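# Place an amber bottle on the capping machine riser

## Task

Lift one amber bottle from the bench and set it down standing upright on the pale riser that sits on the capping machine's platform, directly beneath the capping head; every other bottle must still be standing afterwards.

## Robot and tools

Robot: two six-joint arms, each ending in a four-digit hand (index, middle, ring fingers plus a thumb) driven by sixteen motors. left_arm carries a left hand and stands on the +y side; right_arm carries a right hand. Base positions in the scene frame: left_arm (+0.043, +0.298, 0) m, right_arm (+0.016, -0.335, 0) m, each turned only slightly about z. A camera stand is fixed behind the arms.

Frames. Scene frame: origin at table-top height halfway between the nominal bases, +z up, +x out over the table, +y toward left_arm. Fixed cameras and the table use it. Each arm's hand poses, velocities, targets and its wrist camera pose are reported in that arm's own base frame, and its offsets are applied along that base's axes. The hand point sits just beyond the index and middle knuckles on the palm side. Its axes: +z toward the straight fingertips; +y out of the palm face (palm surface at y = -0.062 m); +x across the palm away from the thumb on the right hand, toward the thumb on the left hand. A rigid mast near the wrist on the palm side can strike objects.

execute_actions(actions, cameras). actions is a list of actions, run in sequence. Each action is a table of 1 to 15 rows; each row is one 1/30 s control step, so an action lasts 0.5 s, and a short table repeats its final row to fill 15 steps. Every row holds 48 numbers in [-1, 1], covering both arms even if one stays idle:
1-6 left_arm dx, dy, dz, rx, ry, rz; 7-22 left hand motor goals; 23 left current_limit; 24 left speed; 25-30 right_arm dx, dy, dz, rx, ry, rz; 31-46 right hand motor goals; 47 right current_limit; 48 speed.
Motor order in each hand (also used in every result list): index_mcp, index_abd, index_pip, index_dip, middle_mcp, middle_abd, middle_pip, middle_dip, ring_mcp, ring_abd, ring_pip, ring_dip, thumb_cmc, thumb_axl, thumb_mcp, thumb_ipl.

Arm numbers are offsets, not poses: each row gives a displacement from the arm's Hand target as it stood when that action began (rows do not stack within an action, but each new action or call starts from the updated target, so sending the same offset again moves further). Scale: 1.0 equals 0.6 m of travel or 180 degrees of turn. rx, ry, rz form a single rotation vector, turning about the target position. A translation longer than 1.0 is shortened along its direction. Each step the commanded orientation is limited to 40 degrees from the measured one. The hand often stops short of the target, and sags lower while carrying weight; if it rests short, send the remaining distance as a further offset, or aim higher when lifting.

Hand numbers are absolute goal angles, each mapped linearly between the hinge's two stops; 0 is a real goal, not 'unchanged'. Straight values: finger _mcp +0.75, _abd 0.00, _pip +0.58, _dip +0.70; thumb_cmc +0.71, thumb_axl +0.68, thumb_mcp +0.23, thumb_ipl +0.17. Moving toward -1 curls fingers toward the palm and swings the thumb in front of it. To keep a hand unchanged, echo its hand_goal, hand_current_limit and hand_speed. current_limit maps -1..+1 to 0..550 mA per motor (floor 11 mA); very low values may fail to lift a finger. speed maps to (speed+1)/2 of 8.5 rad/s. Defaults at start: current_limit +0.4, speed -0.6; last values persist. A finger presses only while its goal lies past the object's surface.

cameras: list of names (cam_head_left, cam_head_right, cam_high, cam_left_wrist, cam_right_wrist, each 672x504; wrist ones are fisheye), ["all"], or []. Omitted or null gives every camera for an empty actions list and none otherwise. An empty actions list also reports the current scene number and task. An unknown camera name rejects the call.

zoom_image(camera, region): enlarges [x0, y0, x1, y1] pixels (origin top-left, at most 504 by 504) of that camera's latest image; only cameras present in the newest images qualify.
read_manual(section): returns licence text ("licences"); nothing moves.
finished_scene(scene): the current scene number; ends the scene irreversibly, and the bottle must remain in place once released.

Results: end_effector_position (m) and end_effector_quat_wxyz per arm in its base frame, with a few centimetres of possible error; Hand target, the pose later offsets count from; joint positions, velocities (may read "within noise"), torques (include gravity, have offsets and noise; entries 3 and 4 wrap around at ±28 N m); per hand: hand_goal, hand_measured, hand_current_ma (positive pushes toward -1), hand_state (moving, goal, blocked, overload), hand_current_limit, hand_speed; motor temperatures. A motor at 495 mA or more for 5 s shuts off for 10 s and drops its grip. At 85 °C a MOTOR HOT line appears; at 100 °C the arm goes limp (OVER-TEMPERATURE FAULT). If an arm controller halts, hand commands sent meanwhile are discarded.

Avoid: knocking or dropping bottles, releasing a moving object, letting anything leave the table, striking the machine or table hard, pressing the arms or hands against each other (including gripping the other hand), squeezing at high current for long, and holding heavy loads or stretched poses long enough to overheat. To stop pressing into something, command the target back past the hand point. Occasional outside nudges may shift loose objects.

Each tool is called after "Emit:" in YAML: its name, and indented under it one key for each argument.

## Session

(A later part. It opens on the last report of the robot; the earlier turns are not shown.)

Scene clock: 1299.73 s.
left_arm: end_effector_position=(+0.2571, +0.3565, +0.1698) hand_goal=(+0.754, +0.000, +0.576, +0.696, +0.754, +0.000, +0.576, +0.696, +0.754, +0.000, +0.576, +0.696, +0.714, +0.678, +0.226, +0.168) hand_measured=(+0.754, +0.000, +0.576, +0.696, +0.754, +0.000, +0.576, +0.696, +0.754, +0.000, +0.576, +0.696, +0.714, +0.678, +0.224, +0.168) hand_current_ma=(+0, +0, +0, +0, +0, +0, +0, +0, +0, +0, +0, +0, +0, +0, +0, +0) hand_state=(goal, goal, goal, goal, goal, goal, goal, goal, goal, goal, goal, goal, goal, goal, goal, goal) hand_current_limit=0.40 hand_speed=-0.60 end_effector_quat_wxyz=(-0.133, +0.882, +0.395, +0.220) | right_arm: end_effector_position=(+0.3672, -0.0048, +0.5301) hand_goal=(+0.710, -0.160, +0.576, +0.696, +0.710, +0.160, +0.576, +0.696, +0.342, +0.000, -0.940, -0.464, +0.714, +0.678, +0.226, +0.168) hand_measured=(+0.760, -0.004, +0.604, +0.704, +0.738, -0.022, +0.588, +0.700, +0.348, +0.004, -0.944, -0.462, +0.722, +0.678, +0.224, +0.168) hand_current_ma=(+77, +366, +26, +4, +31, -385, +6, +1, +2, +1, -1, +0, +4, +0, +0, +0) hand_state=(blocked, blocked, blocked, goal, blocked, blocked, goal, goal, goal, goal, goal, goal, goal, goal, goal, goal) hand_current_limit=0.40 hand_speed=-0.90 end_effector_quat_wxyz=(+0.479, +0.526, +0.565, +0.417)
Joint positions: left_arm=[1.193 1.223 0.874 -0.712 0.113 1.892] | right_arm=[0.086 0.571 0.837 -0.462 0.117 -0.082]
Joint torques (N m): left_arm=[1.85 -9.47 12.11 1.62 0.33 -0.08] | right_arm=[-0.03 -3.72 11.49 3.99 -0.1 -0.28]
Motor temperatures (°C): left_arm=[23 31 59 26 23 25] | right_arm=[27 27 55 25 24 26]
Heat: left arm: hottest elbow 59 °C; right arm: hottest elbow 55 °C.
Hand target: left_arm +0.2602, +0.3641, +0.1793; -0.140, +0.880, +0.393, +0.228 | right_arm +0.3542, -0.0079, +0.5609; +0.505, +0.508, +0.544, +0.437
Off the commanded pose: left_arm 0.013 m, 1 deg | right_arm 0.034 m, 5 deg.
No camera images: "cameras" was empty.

Emit:
execute_actions:
  actions:
    - [[0,0,0,0,0,0, 0.754,0,0.576,0.696,0.754,0,0.576,0.696,0.754,0,0.576,0.696,0.714,0.678,0.226,0.168,0.4,-0.6, -0.003,0,-0.01,0,0,0, 0.71,-0.16,0.576,0.696, 0.71,0.16,0.576,0.696, 0.342,0,-0.94,-0.464, 0.714,0.678,0.226,0.168, 0.4,-0.9]]
  cameras: ["cam_high","cam_head_right","cam_right_wrist"]

Emit:
zoom_image:
  camera: "cam_high"
  region: [220, 350, 290, 405]

Emit:
zoom_image:
  camera: "cam_right_wrist"
  region: [195, 140, 275, 245]

Emit:
zoom_image:
  camera: "cam_head_right"
  region: [430, 130, 480, 180]

Scene clock: 1307.13 s.
left_arm: end_effector_position=(+0.2571, +0.3565, +0.1698) hand_goal=(+0.754, +0.000, +0.576, +0.696, +0.754, +0.000, +0.576, +0.696, +0.754, +0.000, +0.576, +0.696, +0.714, +0.678, +0.226, +0.168) hand_measured=(+0.754, +0.000, +0.576, +0.696, +0.754, +0.000, +0.576, +0.696, +0.754, +0.000, +0.576, +0.696, +0.714, +0.678, +0.224, +0.168) hand_current_ma=(+0, +0, +0, +0, +0, +0, +0, +0, +0, +0, +0, +0, +0, +0, +0, +0) hand_state=(goal, goal, goal, goal, goal, goal, goal, goal, goal, goal, goal, goal, goal, goal, goal, goal) hand_current_limit=0.40 hand_speed=-0.60 end_effector_quat_wxyz=(-0.133, +0.882, +0.395, +0.220) | right_arm: end_effector_position=(+0.3646, -0.0049, +0.5287) hand_goal=(+0.710, -0.160, +0.576, +0.696, +0.710, +0.160, +0.576, +0.696, +0.342, +0.000, -0.940, -0.464, +0.714, +0.678, +0.226, +0.168) hand_measured=(+0.760, -0.004, +0.604, +0.704, +0.738, -0.022, +0.588, +0.700, +0.348, +0.004, -0.944, -0.462, +0.722, +0.678, +0.224, +0.168) hand_current_ma=(+77, +366, +26, +4, +31, -385, +6, +1, +2, +1, -1, +0, +4, +0, +0, +0) hand_state=(blocked, blocked, blocked, goal, blocked, blocked, goal, goal, goal, goal, goal, goal, goal, goal, goal, goal) hand_current_limit=0.40 hand_speed=-0.90 end_effector_quat_wxyz=(+0.481, +0.525, +0.563, +0.420)
Joint positions: left_arm=[1.193 1.223 0.874 -0.712 0.113 1.892] | right_arm=[0.086 0.562 0.826 -0.451 0.116 -0.082]
Joint torques (N m): left_arm=[1.85 -9.47 12.11 1.62 0.33 -0.08] | right_arm=[0.21 -3.84 11.02 3.92 -0.07 -0.3]
Motor temperatures (°C): left_arm=[23 31 59 26 23 25] | right_arm=[27 27 54 25 24 26]
Heat: left arm: hottest elbow 59 °C; right arm: hottest elbow 54 °C.
Hand target: left_arm +0.2602, +0.3641, +0.1793; -0.140, +0.880, +0.393, +0.228 | right_arm +0.3524, -0.0079, +0.5550; +0.505, +0.508, +0.544, +0.437
Off the commanded pose: left_arm 0.013 m, 1 deg | right_arm 0.029 m, 4 deg.
camera_calibration:
cam_right_wrist: T_world_to_cam=[[0.153624, -0.685496, 0.711685, -0.399571], [-0.798391, -0.510477, -0.319352, 0.414956], [0.582213, -0.519143, -0.625715, 0.239859], [0, 0, 0, 1]] pos_world=[0.253031, 0.0624419, 0.566969]
Images, in order (width x height): cam_head_right 672x504, cam_high 672x504, cam_right_wrist 672x504.

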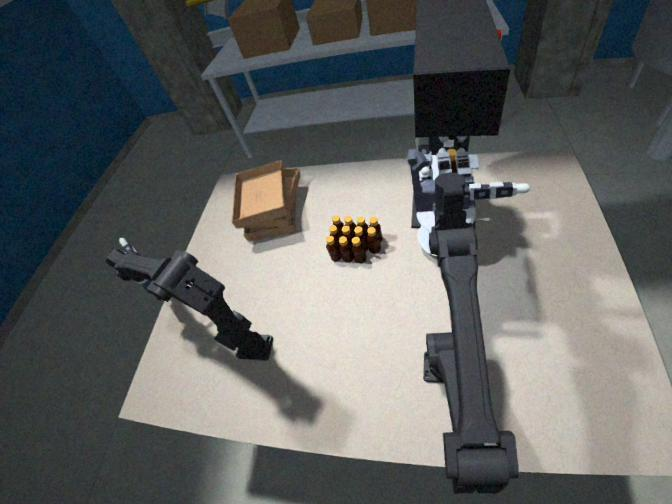

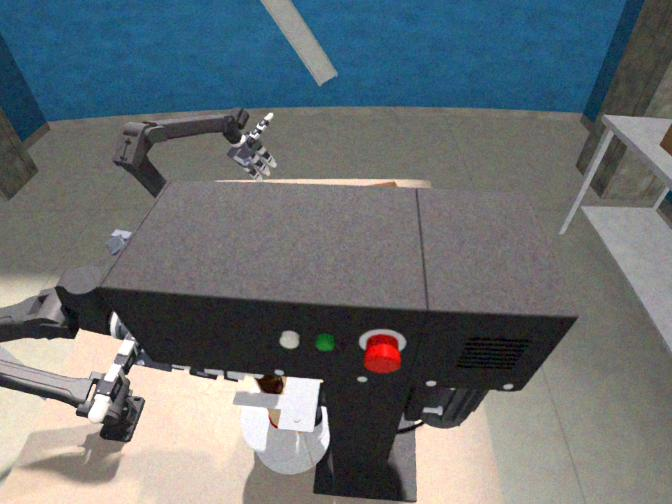

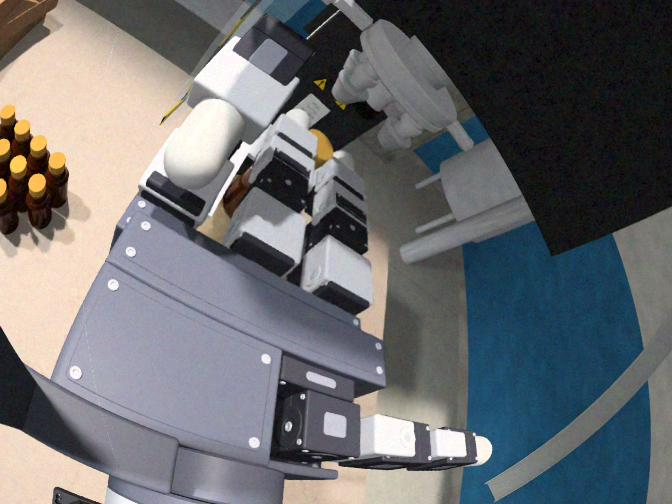

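Scaled by 7.200 from the camera's 672x504 image, which has a finer 960x720 frame.

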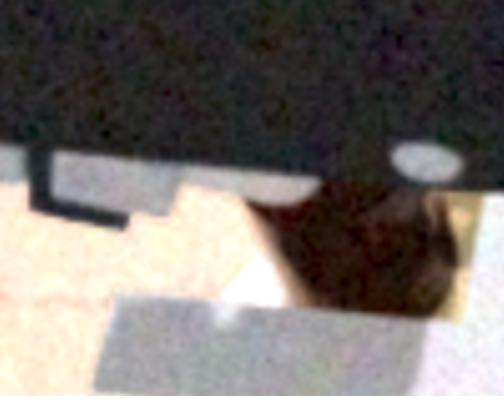

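Scaled by 4.800 from the camera's 672x504 image, which has a finer 960x720 frame.

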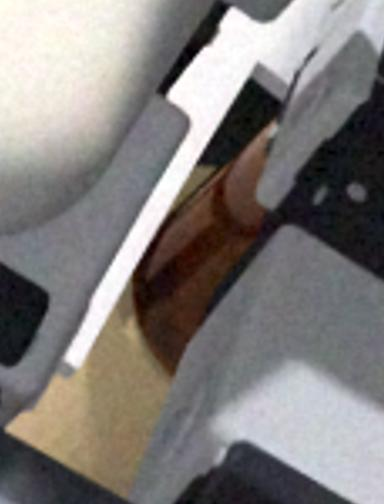

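Scaled by 10.080 from the camera's 672x504 image, which has a finer 960x720 frame.

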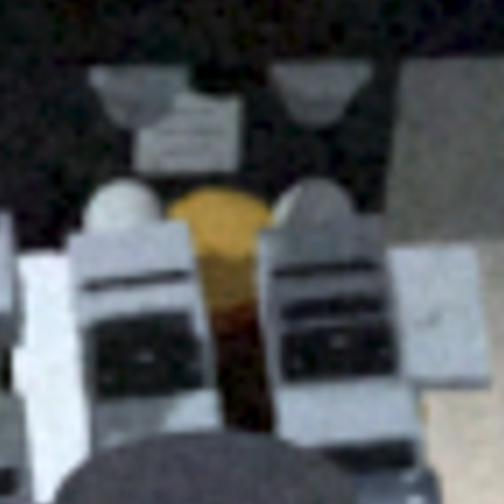

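Emit:
execute_actions:
  actions:
    - [[0,0,0,0,0,0, 0.754,0,0.576,0.696,0.754,0,0.576,0.696,0.754,0,0.576,0.696,0.714,0.678,0.226,0.168,0.4,-0.6, -0.002,0,-0.01,0,0.003,0, 0.71,-0.16,0.576,0.696, 0.71,0.16,0.576,0.696, 0.342,0,-0.94,-0.464, 0.714,0.678,0.226,0.168, 0.4,-0.9]]
  cameras: []

Scene clock: 1325.60 s.
left_arm: end_effector_position=(+0.2571, +0.3565, +0.1698) hand_goal=(+0.754, +0.000, +0.576, +0.696, +0.754, +0.000, +0.576, +0.696, +0.754, +0.000, +0.576, +0.696, +0.714, +0.678, +0.226, +0.168) hand_measured=(+0.754, +0.000, +0.576, +0.696, +0.754, +0.000, +0.576, +0.696, +0.754, +0.000, +0.576, +0.696, +0.714, +0.678, +0.224, +0.168) hand_current_ma=(+0, +0, +0, +0, +0, +0, +0, +0, +0, +0, +0, +0, +0, +0, +0, +0) hand_state=(goal, goal, goal, goal, goal, goal, goal, goal, goal, goal, goal, goal, goal, goal, goal, goal) hand_current_limit=0.40 hand_speed=-0.60 end_effector_quat_wxyz=(-0.133, +0.882, +0.395, +0.220) | right_arm: end_effector_position=(+0.3615, -0.0051, +0.5278) hand_goal=(+0.710, -0.160, +0.576, +0.696, +0.710, +0.160, +0.576, +0.696, +0.342, +0.000, -0.940, -0.464, +0.714, +0.678, +0.226, +0.168) hand_measured=(+0.760, -0.004, +0.604, +0.704, +0.738, -0.022, +0.586, +0.700, +0.348, +0.004, -0.944, -0.462, +0.722, +0.678, +0.224, +0.168) hand_current_ma=(+77, +366, +26, +4, +31, -385, +5, +1, +2, +1, -1, +0, +4, +0, +0, +0) hand_state=(blocked, blocked, blocked, goal, blocked, blocked, goal, goal, goal, goal, goal, goal, goal, goal, goal, goal) hand_current_limit=0.40 hand_speed=-0.90 end_effector_quat_wxyz=(+0.482, +0.524, +0.562, +0.421)
Joint positions: left_arm=[1.193 1.223 0.874 -0.712 0.113 1.892] | right_arm=[0.086 0.552 0.818 -0.45 0.116 -0.082]
Joint torques (N m): left_arm=[1.85 -9.47 12.12 1.62 0.33 -0.08] | right_arm=[0.26 -3.31 10.7 3.59 -0.03 -0.27]
Motor temperatures (°C): left_arm=[23 31 59 26 23 25] | right_arm=[27 27 52 25 24 26]
Heat: left arm: hottest elbow 59 °C; right arm: hottest elbow 52 °C.
Hand target: left_arm +0.2602, +0.3641, +0.1793; -0.140, +0.880, +0.393, +0.228 | right_arm +0.3510, -0.0079, +0.5492; +0.502, +0.510, +0.546, +0.435
Off the commanded pose: left_arm 0.013 m, 1 deg | right_arm 0.024 m, 4 deg.
No camera images: "cameras" was empty.

Emit:
execute_actions:
  actions:
    - [[0,0,0,0,0,0, 0.754,0,0.576,0.696,0.754,0,0.576,0.696,0.754,0,0.576,0.696,0.714,0.678,0.226,0.168,0.4,-0.6, 0.006,0,-0.015,0,0.003,0, 0.71,-0.16,0.576,0.696, 0.71,0.16,0.576,0.696, 0.342,0,-0.94,-0.464, 0.714,0.678,0.226,0.168, 0.4,-0.9]]
  cameras: []

Scene clock: 1333.30 s.
left_arm: end_effector_position=(+0.2571, +0.3565, +0.1698) hand_goal=(+0.754, +0.000, +0.576, +0.696, +0.754, +0.000, +0.576, +0.696, +0.754, +0.000, +0.576, +0.696, +0.714, +0.678, +0.226, +0.168) hand_measured=(+0.754, +0.000, +0.576, +0.696, +0.754, +0.000, +0.576, +0.696, +0.754, +0.000, +0.576, +0.696, +0.714, +0.678, +0.224, +0.168) hand_current_ma=(+0, +0, +0, +0, +0, +0, +0, +0, +0, +0, +0, +0, +0, +0, +0, +0) hand_state=(goal, goal, goal, goal, goal, goal, goal, goal, goal, goal, goal, goal, goal, goal, goal, goal) hand_current_limit=0.40 hand_speed=-0.60 end_effector_quat_wxyz=(-0.133, +0.882, +0.395, +0.220) | right_arm: end_effector_position=(+0.3618, -0.0049, +0.5253) hand_goal=(+0.710, -0.160, +0.576, +0.696, +0.710, +0.160, +0.576, +0.696, +0.342, +0.000, -0.940, -0.464, +0.714, +0.678, +0.226, +0.168) hand_measured=(+0.756, -0.004, +0.600, +0.704, +0.734, -0.022, +0.584, +0.700, +0.348, +0.004, -0.944, -0.462, +0.722, +0.678, +0.224, +0.168) hand_current_ma=(+65, +366, +20, +4, +24, -385, +3, +1, +2, +1, -1, +0, +4, +0, +0, +0) hand_state=(blocked, blocked, blocked, goal, blocked, blocked, goal, goal, goal, goal, goal, goal, goal, goal, goal, goal) hand_current_limit=0.40 hand_speed=-0.90 end_effector_quat_wxyz=(+0.483, +0.522, +0.561, +0.423)
Joint positions: left_arm=[1.193 1.223 0.874 -0.712 0.113 1.892] | right_arm=[0.086 0.55 0.806 -0.434 0.115 -0.082]
Joint torques (N m): left_arm=[1.85 -9.41 12.11 1.63 0.33 -0.07] | right_arm=[0.32 -2.96 10.22 3.48 -0.07 -0.27]
Motor temperatures (°C): left_arm=[23 31 59 26 23 25] | right_arm=[27 27 52 25 24 26]
Heat: left arm: hottest elbow 59 °C; right arm: hottest elbow 52 °C.
Hand target: left_arm +0.2602, +0.3641, +0.1793; -0.140, +0.880, +0.393, +0.228 | right_arm +0.3547, -0.0079, +0.5402; +0.500, +0.512, +0.549, +0.432
Off the commanded pose: left_arm 0.013 m, 1 deg | right_arm 0.017 m, 3 deg.
No camera images: "cameras" was empty.

Emit:
execute_actions:
  actions:
    - [[0,0,0,0,0,0, 0.754,0,0.576,0.696,0.754,0,0.576,0.696,0.754,0,0.576,0.696,0.714,0.678,0.226,0.168,0.4,-0.6, 0.004,0,-0.012,0,0.003,0, 0.71,-0.16,0.576,0.696, 0.71,0.16,0.576,0.696, 0.342,0,-0.94,-0.464, 0.714,0.678,0.226,0.168, 0.4,-0.9]]
  cameras: ["cam_high","cam_head_right","cam_right_wrist"]

Emit:
zoom_image:
  camera: "cam_high"
  region: [220, 350, 290, 405]

Emit:
zoom_image:
  camera: "cam_right_wrist"
  region: [195, 140, 275, 245]

Emit:
zoom_image:
  camera: "cam_head_right"
  region: [430, 130, 480, 180]

Scene clock: 1342.90 s.
left_arm: end_effector_position=(+0.2571, +0.3565, +0.1698) hand_goal=(+0.754, +0.000, +0.576, +0.696, +0.754, +0.000, +0.576, +0.696, +0.754, +0.000, +0.576, +0.696, +0.714, +0.678, +0.226, +0.168) hand_measured=(+0.754, +0.000, +0.576, +0.696, +0.754, +0.000, +0.576, +0.696, +0.754, +0.000, +0.576, +0.696, +0.714, +0.678, +0.224, +0.168) hand_current_ma=(+0, +0, +0, +0, +0, +0, +0, +0, +0, +0, +0, +0, +0, +0, +0, +0) hand_state=(goal, goal, goal, goal, goal, goal, goal, goal, goal, goal, goal, goal, goal, goal, goal, goal) hand_current_limit=0.40 hand_speed=-0.60 end_effector_quat_wxyz=(-0.133, +0.882, +0.395, +0.220) | right_arm: end_effector_position=(+0.3623, -0.0050, +0.5224) hand_goal=(+0.710, -0.160, +0.576, +0.696, +0.710, +0.160, +0.576, +0.696, +0.342, +0.000, -0.940, -0.464, +0.714, +0.678, +0.226, +0.168) hand_measured=(+0.746, -0.004, +0.594, +0.702, +0.724, -0.022, +0.578, +0.698, +0.348, +0.004, -0.944, -0.462, +0.722, +0.678, +0.224, +0.168) hand_current_ma=(+43, +366, +12, +3, +10, -385, +1, +1, +2, +1, -1, +0, +4, +0, +0, +0) hand_state=(blocked, blocked, goal, goal, goal, blocked, goal, goal, goal, goal, goal, goal, goal, goal, goal, goal) hand_current_limit=0.40 hand_speed=-0.90 end_effector_quat_wxyz=(+0.484, +0.522, +0.561, +0.423)
Joint positions: left_arm=[1.193 1.223 0.874 -0.712 0.113 1.892] | right_arm=[0.085 0.549 0.797 -0.424 0.115 -0.083]
Joint torques (N m): left_arm=[1.79 -9.47 12.12 1.63 0.33 -0.08] | right_arm=[0.15 -2.49 10.02 3.33 -0.11 -0.24]
Motor temperatures (°C): left_arm=[23 31 59 26 23 25] | right_arm=[27 27 52 25 24 26]
Heat: left arm: hottest elbow 59 °C; right arm: hottest elbow 52 °C.
Hand target: left_arm +0.2602, +0.3641, +0.1793; -0.140, +0.880, +0.393, +0.228 | right_arm +0.3571, -0.0079, +0.5330; +0.497, +0.514, +0.551, +0.430
Off the commanded pose: left_arm 0.013 m, 1 deg | right_arm 0.012 m, 2 deg.
camera_calibration:
cam_right_wrist: T_world_to_cam=[[0.145542, -0.685756, 0.713132, -0.392644], [-0.794049, -0.510945, -0.329274, 0.414696], [0.590173, -0.518339, -0.618887, 0.230763], [0, 0, 0, 1]] pos_world=[0.250245, 0.0622427, 0.559372]
Images, in order (width x height): cam_head_right 672x504, cam_high 672x504, cam_right_wrist 672x504.

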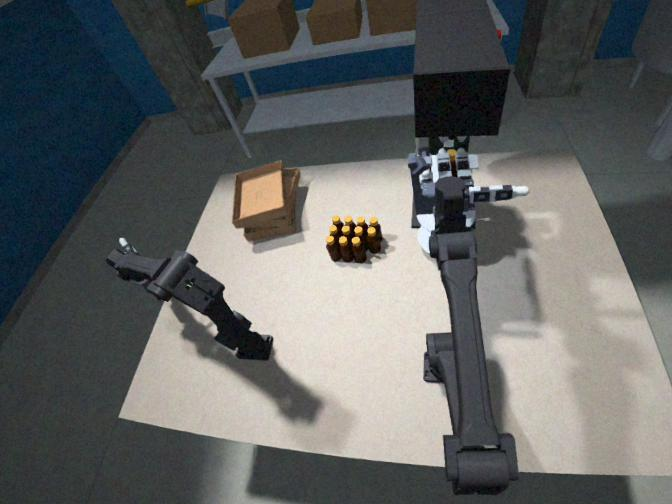

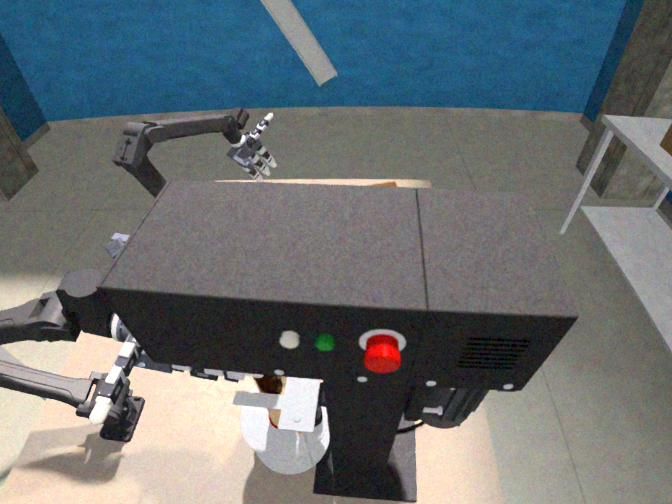

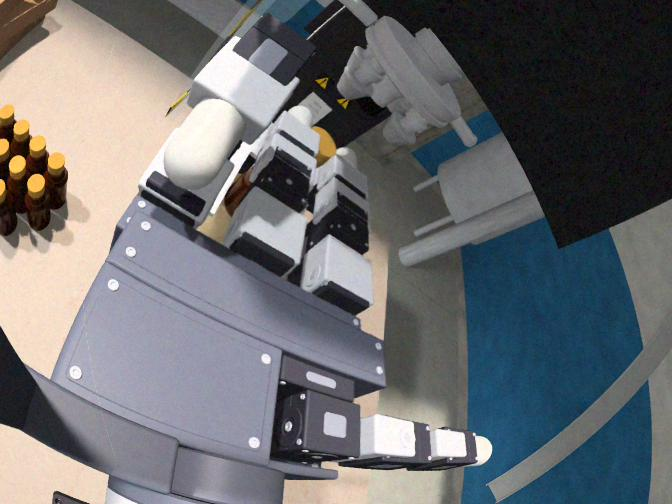

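Scaled by 7.200 from the camera's 672x504 image, which has a finer 960x720 frame.

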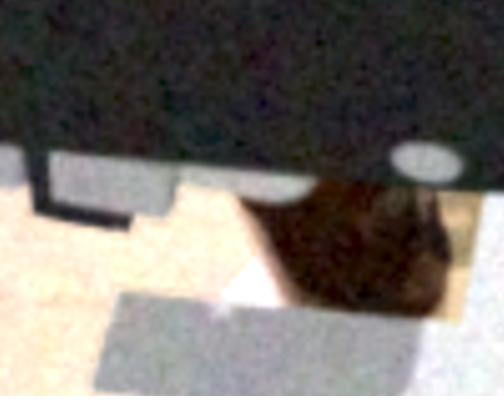

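Scaled by 4.800 from the camera's 672x504 image, which has a finer 960x720 frame.

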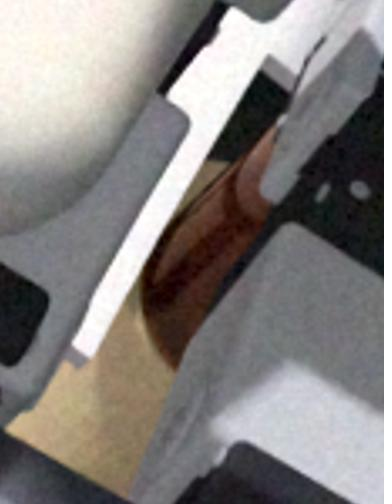

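Scaled by 10.080 from the camera's 672x504 image, which has a finer 960x720 frame.

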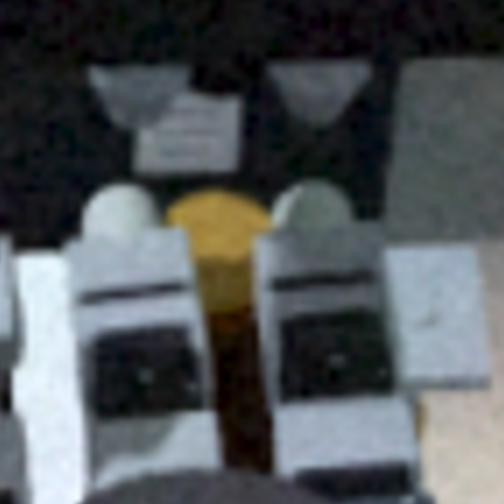

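Emit:
execute_actions:
  actions:
    - [[0,0,0,0,0,0, 0.754,0,0.576,0.696,0.754,0,0.576,0.696,0.754,0,0.576,0.696,0.714,0.678,0.226,0.168,0.4,-0.6, 0,0,0,0,0,0, 0.734,-0.05,0.576,0.696, 0.718,0.05,0.576,0.696, 0.342,0,-0.94,-0.464, 0.714,0.678,0.226,0.168, 0.4,-0.9]]
  cameras: ["cam_high","cam_head_right"]

Emit:
zoom_image:
  camera: "cam_high"
  region: [220, 350, 290, 405]

Emit:
zoom_image:
  camera: "cam_head_right"
  region: [430, 130, 480, 180]

Scene clock: 1358.40 s.
left_arm: end_effector_position=(+0.2571, +0.3565, +0.1698) hand_goal=(+0.754, +0.000, +0.576, +0.696, +0.754, +0.000, +0.576, +0.696, +0.754, +0.000, +0.576, +0.696, +0.714, +0.678, +0.226, +0.168) hand_measured=(+0.754, +0.000, +0.576, +0.696, +0.754, +0.000, +0.576, +0.696, +0.754, +0.000, +0.576, +0.696, +0.714, +0.678, +0.224, +0.168) hand_current_ma=(+0, +0, +0, +0, +0, +0, +0, +0, +0, +0, +0, +0, +0, +0, +0, +0) hand_state=(goal, goal, goal, goal, goal, goal, goal, goal, goal, goal, goal, goal, goal, goal, goal, goal) hand_current_limit=0.40 hand_speed=-0.60 end_effector_quat_wxyz=(-0.133, +0.882, +0.395, +0.220) | right_arm: end_effector_position=(+0.3623, -0.0049, +0.5224) hand_goal=(+0.734, -0.050, +0.576, +0.696, +0.718, +0.050, +0.576, +0.696, +0.342, +0.000, -0.940, -0.464, +0.714, +0.678, +0.226, +0.168) hand_measured=(+0.746, +0.004, +0.592, +0.702, +0.724, -0.024, +0.578, +0.698, +0.348, +0.004, -0.944, -0.462, +0.722, +0.678, +0.224, +0.168) hand_current_ma=(+8, +63, +10, +2, +3, -107, +1, +1, +2, +1, -1, +0, +4, +0, +0, +0) hand_state=(goal, blocked, goal, goal, goal, blocked, goal, goal, goal, goal, goal, goal, goal, goal, goal, goal) hand_current_limit=0.40 hand_speed=-0.90 end_effector_quat_wxyz=(+0.484, +0.522, +0.561, +0.423)
Joint positions: left_arm=[1.193 1.223 0.874 -0.712 0.113 1.892] | right_arm=[0.085 0.549 0.797 -0.424 0.115 -0.083]
Joint torques (N m): left_arm=[1.79 -9.52 12.11 1.62 0.33 -0.08] | right_arm=[0.15 -2.78 10.03 3.3 -0.09 -0.25]
Motor temperatures (°C): left_arm=[23 31 59 26 23 25] | right_arm=[27 27 50 25 24 26]
Heat: left arm: hottest elbow 59 °C; right arm: hottest elbow 50 °C.
Hand target: left_arm +0.2602, +0.3641, +0.1793; -0.140, +0.880, +0.393, +0.228 | right_arm +0.3571, -0.0078, +0.5330; +0.497, +0.514, +0.551, +0.430
Off the commanded pose: left_arm 0.013 m, 1 deg | right_arm 0.012 m, 2 deg.
Images, in order (width x height): cam_head_right 672x504, cam_high 672x504.

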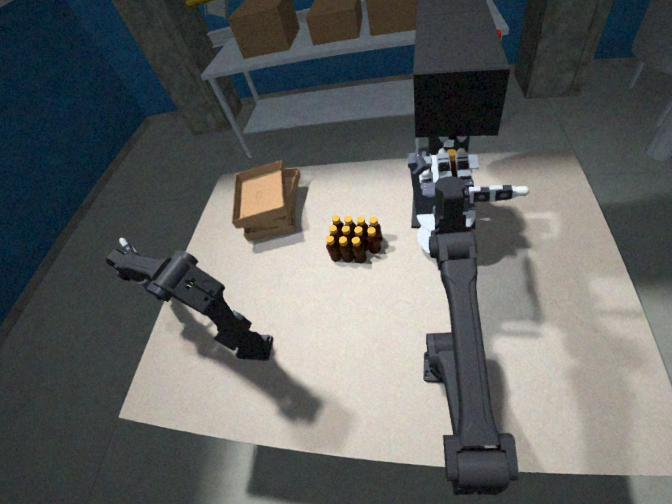

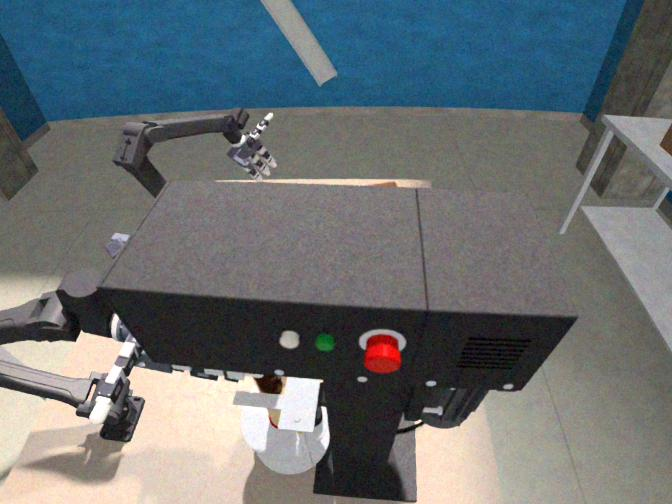

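Scaled by 7.200 from the camera's 672x504 image, which has a finer 960x720 frame.

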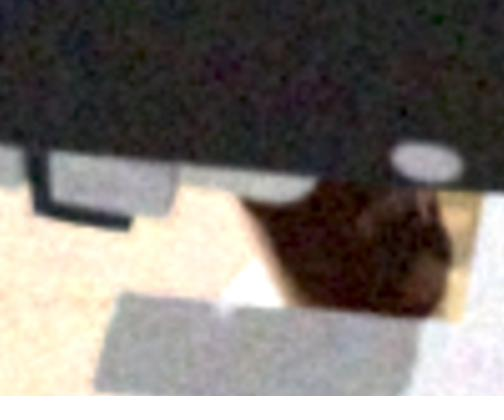

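Scaled by 10.080 from the camera's 672x504 image, which has a finer 960x720 frame.

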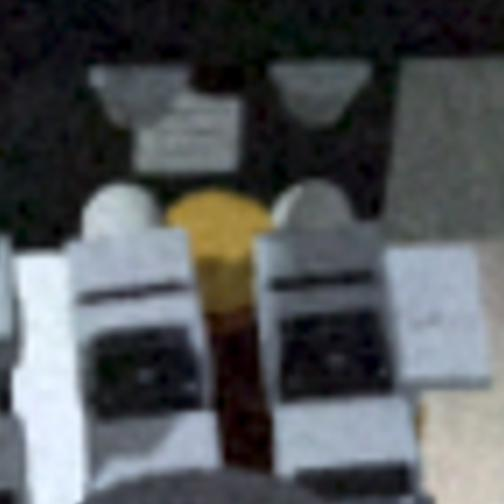

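Emit:
execute_actions:
  actions:
    - [[0,0,0,0,0,0, 0.754,0,0.576,0.696,0.754,0,0.576,0.696,0.754,0,0.576,0.696,0.714,0.678,0.226,0.168,0.4,-0.6, 0,0,0,0,0,0, 0.74,-0.01,0.576,0.696, 0.722,0.0,0.576,0.696, 0.342,0,-0.94,-0.464, 0.714,0.678,0.226,0.168, 0.4,-0.9]]
    - [[0,0,0,0,0,0, 0.754,0,0.576,0.696,0.754,0,0.576,0.696,0.754,0,0.576,0.696,0.714,0.678,0.226,0.168,0.4,-0.6, 0,0,0,0,0,0, 0.744,0.02,0.576,0.696, 0.725,-0.025,0.576,0.696, 0.342,0,-0.94,-0.464, 0.714,0.678,0.226,0.168, 0.4,-0.9]]
  cameras: ["cam_high","cam_head_right"]

Emit:
zoom_image:
  camera: "cam_high"
  region: [220, 350, 290, 405]

Emit:
zoom_image:
  camera: "cam_head_right"
  region: [430, 130, 480, 180]

Scene clock: 1369.83 s.
left_arm: end_effector_position=(+0.2571, +0.3565, +0.1698) hand_goal=(+0.754, +0.000, +0.576, +0.696, +0.754, +0.000, +0.576, +0.696, +0.754, +0.000, +0.576, +0.696, +0.714, +0.678, +0.226, +0.168) hand_measured=(+0.754, +0.000, +0.576, +0.696, +0.754, +0.000, +0.576, +0.696, +0.754, +0.000, +0.576, +0.696, +0.714, +0.678, +0.224, +0.168) hand_current_ma=(+0, +0, +0, +0, +0, +0, +0, +0, +0, +0, +0, +0, +0, +0, +0, +0) hand_state=(goal, goal, goal, goal, goal, goal, goal, goal, goal, goal, goal, goal, goal, goal, goal, goal) hand_current_limit=0.40 hand_speed=-0.60 end_effector_quat_wxyz=(-0.133, +0.882, +0.395, +0.220) | right_arm: end_effector_position=(+0.3623, -0.0049, +0.5226) hand_goal=(+0.744, +0.020, +0.576, +0.696, +0.726, -0.024, +0.576, +0.696, +0.342, +0.000, -0.940, -0.464, +0.714, +0.678, +0.226, +0.168) hand_measured=(+0.752, +0.018, +0.584, +0.700, +0.730, -0.030, +0.578, +0.698, +0.348, +0.004, -0.944, -0.462, +0.722, +0.678, +0.224, +0.168) hand_current_ma=(+4, +0, +4, +1, +1, -2, +0, +0, +2, +1, -1, +0, +4, +0, +0, +0) hand_state=(goal, goal, goal, goal, goal, goal, goal, goal, goal, goal, goal, goal, goal, goal, goal, goal) hand_current_limit=0.40 hand_speed=-0.90 end_effector_quat_wxyz=(+0.484, +0.522, +0.561, +0.423)
Joint positions: left_arm=[1.193 1.223 0.874 -0.712 0.113 1.892] | right_arm=[0.085 0.549 0.797 -0.423 0.115 -0.083]
Joint torques (N m): left_arm=[1.85 -9.47 12.11 1.59 0.33 -0.08] | right_arm=[0.21 -2.78 10.06 3.28 -0.08 -0.26]
Motor temperatures (°C): left_arm=[23 31 59 26 23 25] | right_arm=[27 27 49 25 24 26]
Heat: left arm: hottest elbow 59 °C; right arm: hottest elbow 49 °C.
Hand target: left_arm +0.2602, +0.3641, +0.1793; -0.140, +0.880, +0.393, +0.228 | right_arm +0.3571, -0.0079, +0.5329; +0.497, +0.514, +0.551, +0.430
Off the commanded pose: left_arm 0.013 m, 1 deg | right_arm 0.012 m, 2 deg.
Images, in order (width x height): cam_head_right 672x504, cam_high 672x504.

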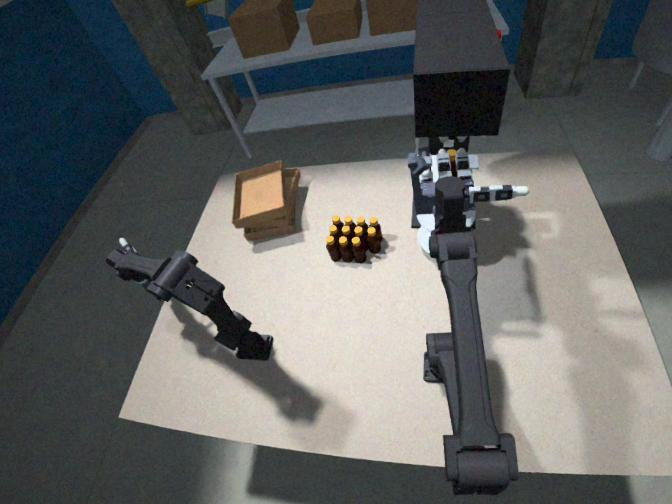

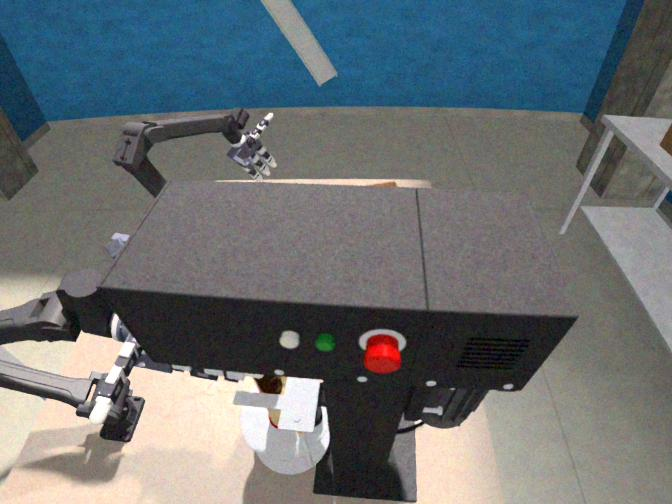

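Scaled by 7.200 from the camera's 672x504 image, which has a finer 960x720 frame.

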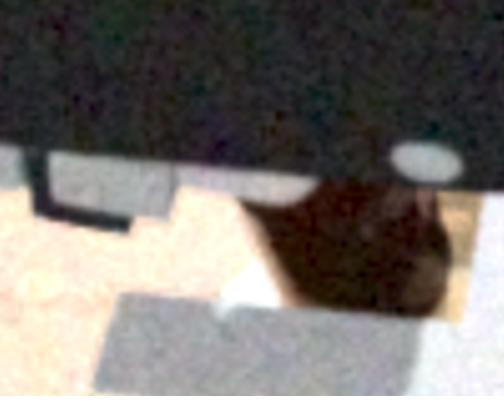

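Scaled by 10.080 from the camera's 672x504 image, which has a finer 960x720 frame.

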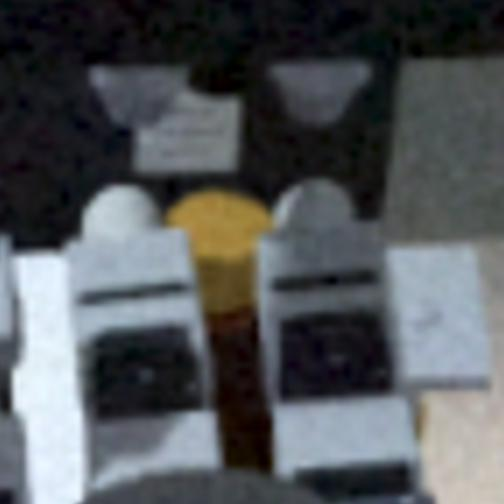

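Emit:
execute_actions:
  actions:
    - [[0,0,0,0,0,0, 0.754,0,0.576,0.696,0.754,0,0.576,0.696,0.754,0,0.576,0.696,0.714,0.678,0.226,0.168,0.4,-0.6, 0,0,0,0,0,0, 0.746,0.05,0.576,0.696, 0.73,-0.055,0.576,0.696, 0.342,0,-0.94,-0.464, 0.714,0.678,0.226,0.168, 0.4,-0.9]]
    - [[0,0,0,0,0,0, 0.754,0,0.576,0.696,0.754,0,0.576,0.696,0.754,0,0.576,0.696,0.714,0.678,0.226,0.168,0.4,-0.6, 0,0,0,0,0,0, 0.746,0.085,0.576,0.696, 0.735,-0.085,0.576,0.696, 0.342,0,-0.94,-0.464, 0.714,0.678,0.226,0.168, 0.4,-0.9]]
  cameras: ["cam_high","cam_head_right"]

Emit:
zoom_image:
  camera: "cam_high"
  region: [220, 350, 290, 405]

Emit:
zoom_image:
  camera: "cam_head_right"
  region: [430, 130, 480, 180]

Scene clock: 1380.27 s.
left_arm: end_effector_position=(+0.2571, +0.3565, +0.1698) hand_goal=(+0.754, +0.000, +0.576, +0.696, +0.754, +0.000, +0.576, +0.696, +0.754, +0.000, +0.576, +0.696, +0.714, +0.678, +0.226, +0.168) hand_measured=(+0.754, +0.000, +0.576, +0.696, +0.754, +0.000, +0.576, +0.696, +0.754, +0.000, +0.576, +0.696, +0.714, +0.678, +0.224, +0.168) hand_current_ma=(+0, +0, +0, +0, +0, +0, +0, +0, +0, +0, +0, +0, +0, +0, +0, +0) hand_state=(goal, goal, goal, goal, goal, goal, goal, goal, goal, goal, goal, goal, goal, goal, goal, goal) hand_current_limit=0.40 hand_speed=-0.60 end_effector_quat_wxyz=(-0.133, +0.882, +0.395, +0.220) | right_arm: end_effector_position=(+0.3623, -0.0049, +0.5226) hand_goal=(+0.746, +0.086, +0.576, +0.696, +0.736, -0.084, +0.576, +0.696, +0.342, +0.000, -0.940, -0.464, +0.714, +0.678, +0.226, +0.168) hand_measured=(+0.754, +0.082, +0.584, +0.700, +0.744, -0.082, +0.578, +0.698, +0.348, +0.004, -0.944, -0.462, +0.722, +0.678, +0.224, +0.168) hand_current_ma=(+3, -1, +4, +1, +3, +0, +0, +0, +2, +1, -1, +0, +4, +0, +0, +0) hand_state=(goal, goal, goal, goal, goal, goal, goal, goal, goal, goal, goal, goal, goal, goal, goal, goal) hand_current_limit=0.40 hand_speed=-0.90 end_effector_quat_wxyz=(+0.484, +0.522, +0.561, +0.423)
Joint positions: left_arm=[1.193 1.223 0.874 -0.712 0.113 1.892] | right_arm=[0.085 0.549 0.797 -0.423 0.115 -0.083]
Joint torques (N m): left_arm=[1.9 -9.47 12.12 1.62 0.33 -0.08] | right_arm=[-0.09 -2.73 10.07 3.26 -0.1 -0.25]
Motor temperatures (°C): left_arm=[23 31 59 26 23 25] | right_arm=[27 27 48 25 24 26]
Heat: left arm: hottest elbow 59 °C; right arm: hottest elbow 48 °C.
Hand target: left_arm +0.2602, +0.3641, +0.1793; -0.140, +0.880, +0.393, +0.228 | right_arm +0.3571, -0.0079, +0.5329; +0.497, +0.514, +0.551, +0.430
Off the commanded pose: left_arm 0.013 m, 1 deg | right_arm 0.012 m, 2 deg.
Images, in order (width x height): cam_head_right 672x504, cam_high 672x504.

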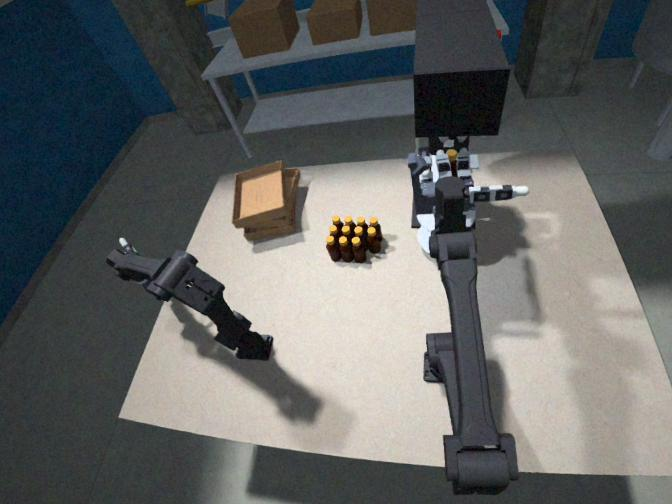

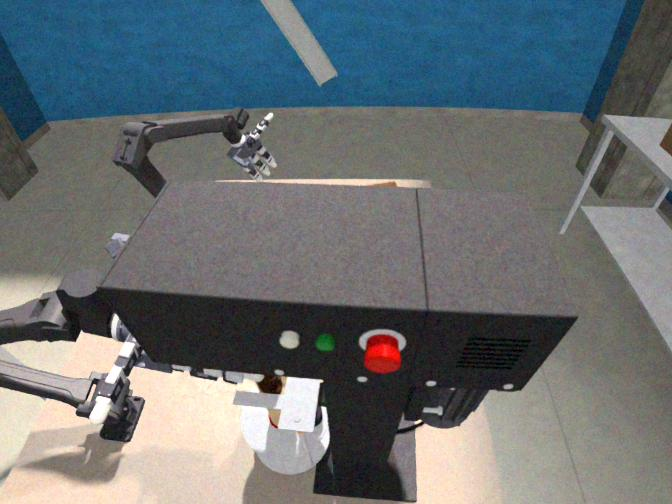

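Scaled by 7.200 from the camera's 672x504 image, which has a finer 960x720 frame.

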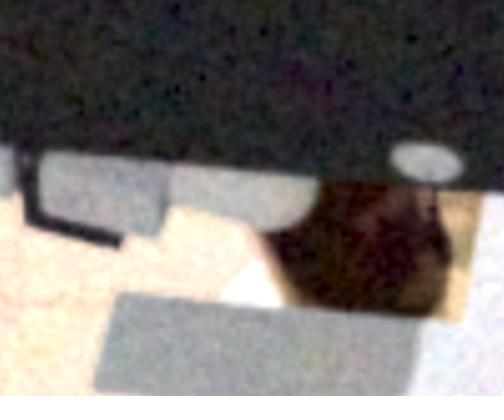

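Scaled by 10.080 from the camera's 672x504 image, which has a finer 960x720 frame.

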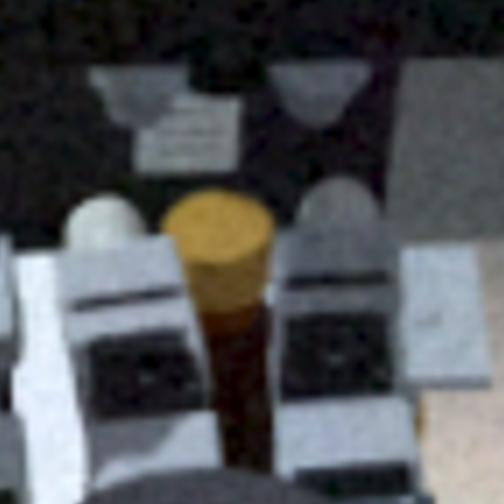

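Emit:
execute_actions:
  actions:
    - [[0,0,0,0,0,0, 0.754,0,0.576,0.696,0.754,0,0.576,0.696,0.754,0,0.576,0.696,0.714,0.678,0.226,0.168,0.4,-0.6, 0,0,0,0,0,0, 0.748,0.115,0.576,0.696, 0.744,-0.115,0.576,0.696, 0.342,0,-0.94,-0.464, 0.714,0.678,0.226,0.168, 0.4,-0.9]]
    - [[0,0,0,0,0,0, 0.754,0,0.576,0.696,0.754,0,0.576,0.696,0.754,0,0.576,0.696,0.714,0.678,0.226,0.168,0.4,-0.6, -0.033,0.002,0,0,0,0, 0.748,0.115,0.576,0.696, 0.744,-0.115,0.576,0.696, 0.342,0,-0.94,-0.464, 0.714,0.678,0.226,0.168, 0.4,-0.9]]
  cameras: ["cam_high","cam_head_right"]

Emit:
zoom_image:
  camera: "cam_high"
  region: [220, 350, 290, 405]

Emit:
zoom_image:
  camera: "cam_head_right"
  region: [430, 130, 480, 180]

Scene clock: 1394.27 s.
left_arm: end_effector_position=(+0.2571, +0.3565, +0.1698) hand_goal=(+0.754, +0.000, +0.576, +0.696, +0.754, +0.000, +0.576, +0.696, +0.754, +0.000, +0.576, +0.696, +0.714, +0.678, +0.226, +0.168) hand_measured=(+0.754, +0.000, +0.576, +0.696, +0.754, +0.000, +0.576, +0.696, +0.754, +0.000, +0.576, +0.696, +0.714, +0.678, +0.224, +0.168) hand_current_ma=(+0, +0, +0, +0, +0, +0, +0, +0, +0, +0, +0, +0, +0, +0, +0, +0) hand_state=(goal, goal, goal, goal, goal, goal, goal, goal, goal, goal, goal, goal, goal, goal, goal, goal) hand_current_limit=0.40 hand_speed=-0.60 end_effector_quat_wxyz=(-0.133, +0.882, +0.395, +0.220) | right_arm: end_effector_position=(+0.3389, -0.0089, +0.5322) hand_goal=(+0.748, +0.116, +0.576, +0.696, +0.744, -0.114, +0.576, +0.696, +0.342, +0.000, -0.940, -0.464, +0.714, +0.678, +0.226, +0.168) hand_measured=(+0.756, +0.112, +0.584, +0.700, +0.752, -0.112, +0.578, +0.698, +0.348, +0.004, -0.944, -0.462, +0.722, +0.678, +0.224, +0.168) hand_current_ma=(+4, -1, +4, +1, +4, +0, +0, +0, +2, +1, -1, +0, +4, +0, +0, +0) hand_state=(goal, goal, goal, goal, goal, goal, goal, goal, goal, goal, goal, goal, goal, goal, goal, goal) hand_current_limit=0.40 hand_speed=-0.90 end_effector_quat_wxyz=(+0.497, +0.517, +0.548, +0.431)
Joint positions: left_arm=[1.193 1.223 0.874 -0.712 0.113 1.892] | right_arm=[0.085 0.484 0.784 -0.437 0.127 -0.083]
Joint torques (N m): left_arm=[1.79 -9.47 12.12 1.62 0.33 -0.08] | right_arm=[1.14 -1.49 10.14 1.94 0.06 -0.23]
Motor temperatures (°C): left_arm=[23 31 60 26 23 25] | right_arm=[27 27 47 25 24 26]
Heat: left arm: hottest elbow 60 °C; right arm: hottest elbow 47 °C.
Hand target: left_arm +0.2602, +0.3641, +0.1793; -0.140, +0.880, +0.393, +0.228 | right_arm +0.3374, -0.0067, +0.5328; +0.497, +0.514, +0.551, +0.429
Off the commanded pose: left_arm 0.013 m, 1 deg | right_arm 0.003 m, 0 deg.
Images, in order (width x height): cam_head_right 672x504, cam_high 672x504.

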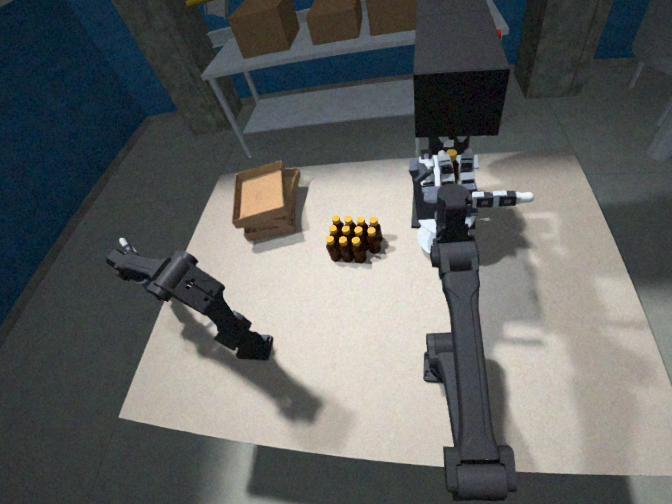

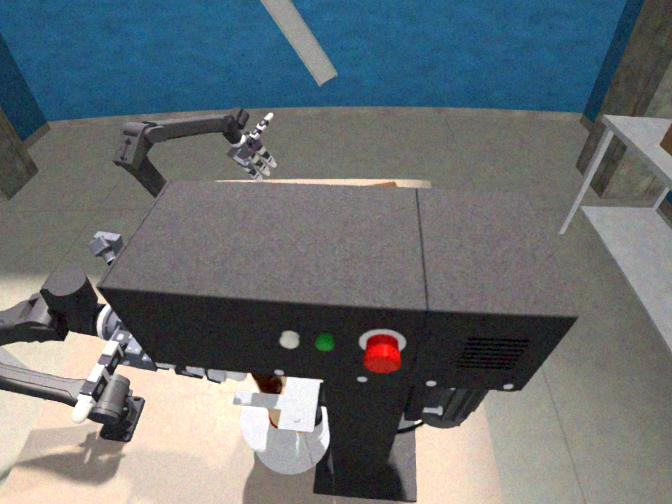

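Scaled by 7.200 from the camera's 672x504 image, which has a finer 960x720 frame.

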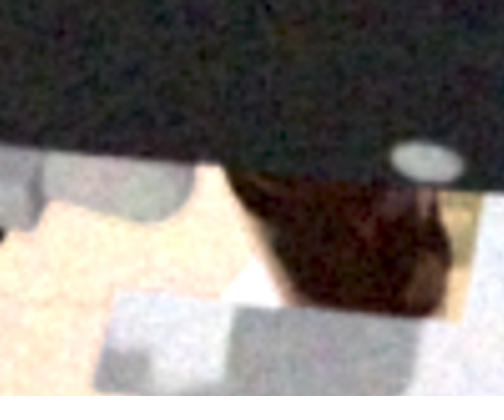

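Scaled by 10.080 from the camera's 672x504 image, which has a finer 960x720 frame.

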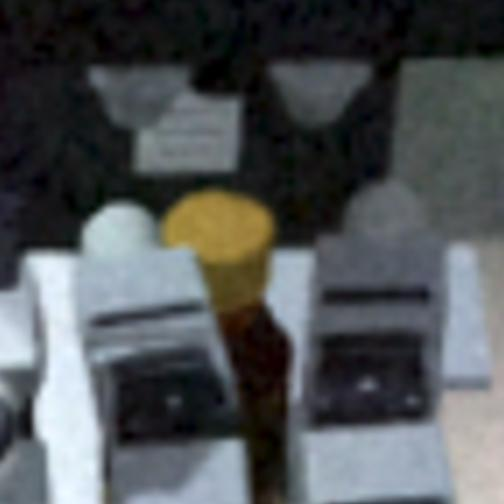

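Emit:
execute_actions:
  actions:
    - [[0,0,0,0,0,0, 0.754,0,0.576,0.696,0.754,0,0.576,0.696,0.754,0,0.576,0.696,0.714,0.678,0.226,0.168,0.4,-0.6, -0.02,0.018,0,0,0,0, 0.748,0.135,0.576,0.696, 0.744,-0.115,0.576,0.696, 0.342,0,-0.94,-0.464, 0.714,0.678,0.226,0.168, 0.4,-0.9]]
  cameras: ["cam_high","cam_head_right"]

Emit:
zoom_image:
  camera: "cam_head_right"
  region: [430, 130, 480, 180]

Scene clock: 1407.03 s.
left_arm: end_effector_position=(+0.2571, +0.3565, +0.1698) hand_goal=(+0.754, +0.000, +0.576, +0.696, +0.754, +0.000, +0.576, +0.696, +0.754, +0.000, +0.576, +0.696, +0.714, +0.678, +0.226, +0.168) hand_measured=(+0.754, +0.000, +0.576, +0.696, +0.754, +0.000, +0.576, +0.696, +0.754, +0.000, +0.576, +0.696, +0.714, +0.678, +0.224, +0.168) hand_current_ma=(+0, +0, +0, +0, +0, +0, +0, +0, +0, +0, +0, +0, +0, +0, +0, +0) hand_state=(goal, goal, goal, goal, goal, goal, goal, goal, goal, goal, goal, goal, goal, goal, goal, goal) hand_current_limit=0.40 hand_speed=-0.60 end_effector_quat_wxyz=(-0.133, +0.882, +0.395, +0.220) | right_arm: end_effector_position=(+0.3291, +0.0014, +0.5309) hand_goal=(+0.748, +0.136, +0.576, +0.696, +0.744, -0.114, +0.576, +0.696, +0.342, +0.000, -0.940, -0.464, +0.714, +0.678, +0.226, +0.168) hand_measured=(+0.756, +0.134, +0.584, +0.700, +0.752, -0.112, +0.578, +0.698, +0.348, +0.004, -0.944, -0.462, +0.722, +0.678, +0.224, +0.168) hand_current_ma=(+4, +0, +4, +1, +4, +0, +0, +0, +3, +1, -1, +0, +4, +0, +0, +0) hand_state=(goal, goal, goal, goal, goal, goal, goal, goal, goal, goal, goal, goal, goal, goal, goal, goal) hand_current_limit=0.40 hand_speed=-0.90 end_effector_quat_wxyz=(+0.500, +0.516, +0.551, +0.425)
Joint positions: left_arm=[1.193 1.223 0.874 -0.712 0.113 1.892] | right_arm=[0.162 0.458 0.78 -0.465 0.208 -0.083]
Joint torques (N m): left_arm=[1.85 -9.47 12.11 1.61 0.33 -0.08] | right_arm=[1.85 -1.55 10.02 1.94 0.01 -0.1]
Motor temperatures (°C): left_arm=[23 31 60 26 23 25] | right_arm=[27 27 48 25 24 26]
Heat: left arm: hottest elbow 60 °C; right arm: hottest elbow 48 °C.
Hand target: left_arm +0.2602, +0.3641, +0.1793; -0.140, +0.880, +0.393, +0.228 | right_arm +0.3254, +0.0042, +0.5327; +0.497, +0.514, +0.551, +0.430
Off the commanded pose: left_arm 0.013 m, 1 deg | right_arm 0.005 m, 1 deg.
Images, in order (width x height): cam_head_right 672x504, cam_high 672x504.

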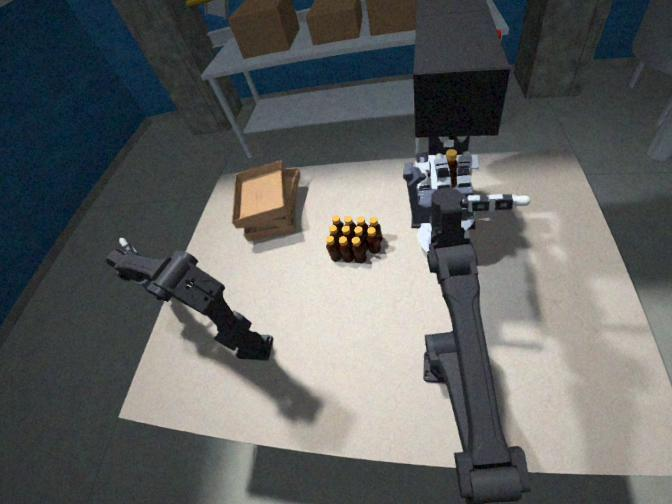

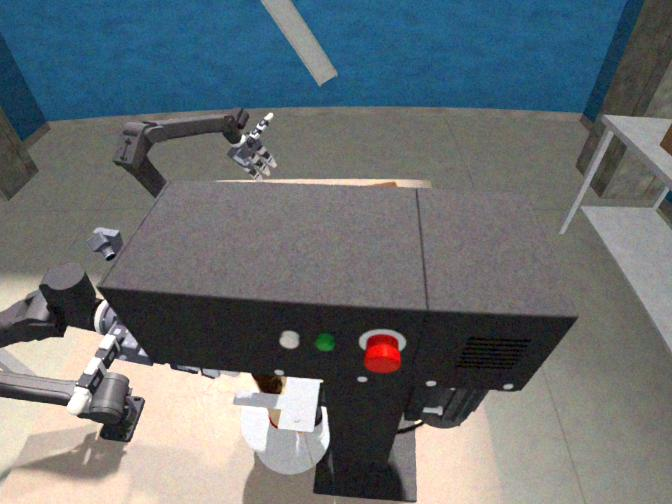

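Scaled by 10.080 from the camera's 672x504 image, which has a finer 960x720 frame.

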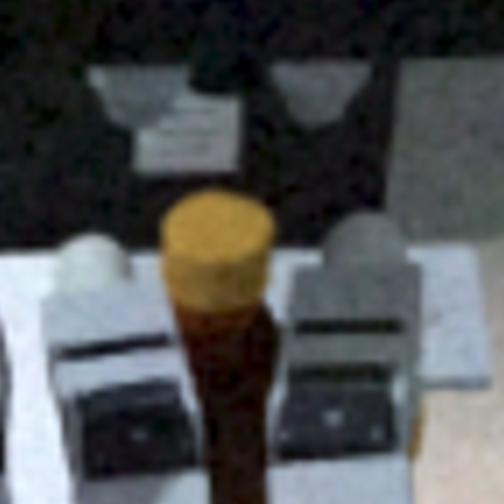

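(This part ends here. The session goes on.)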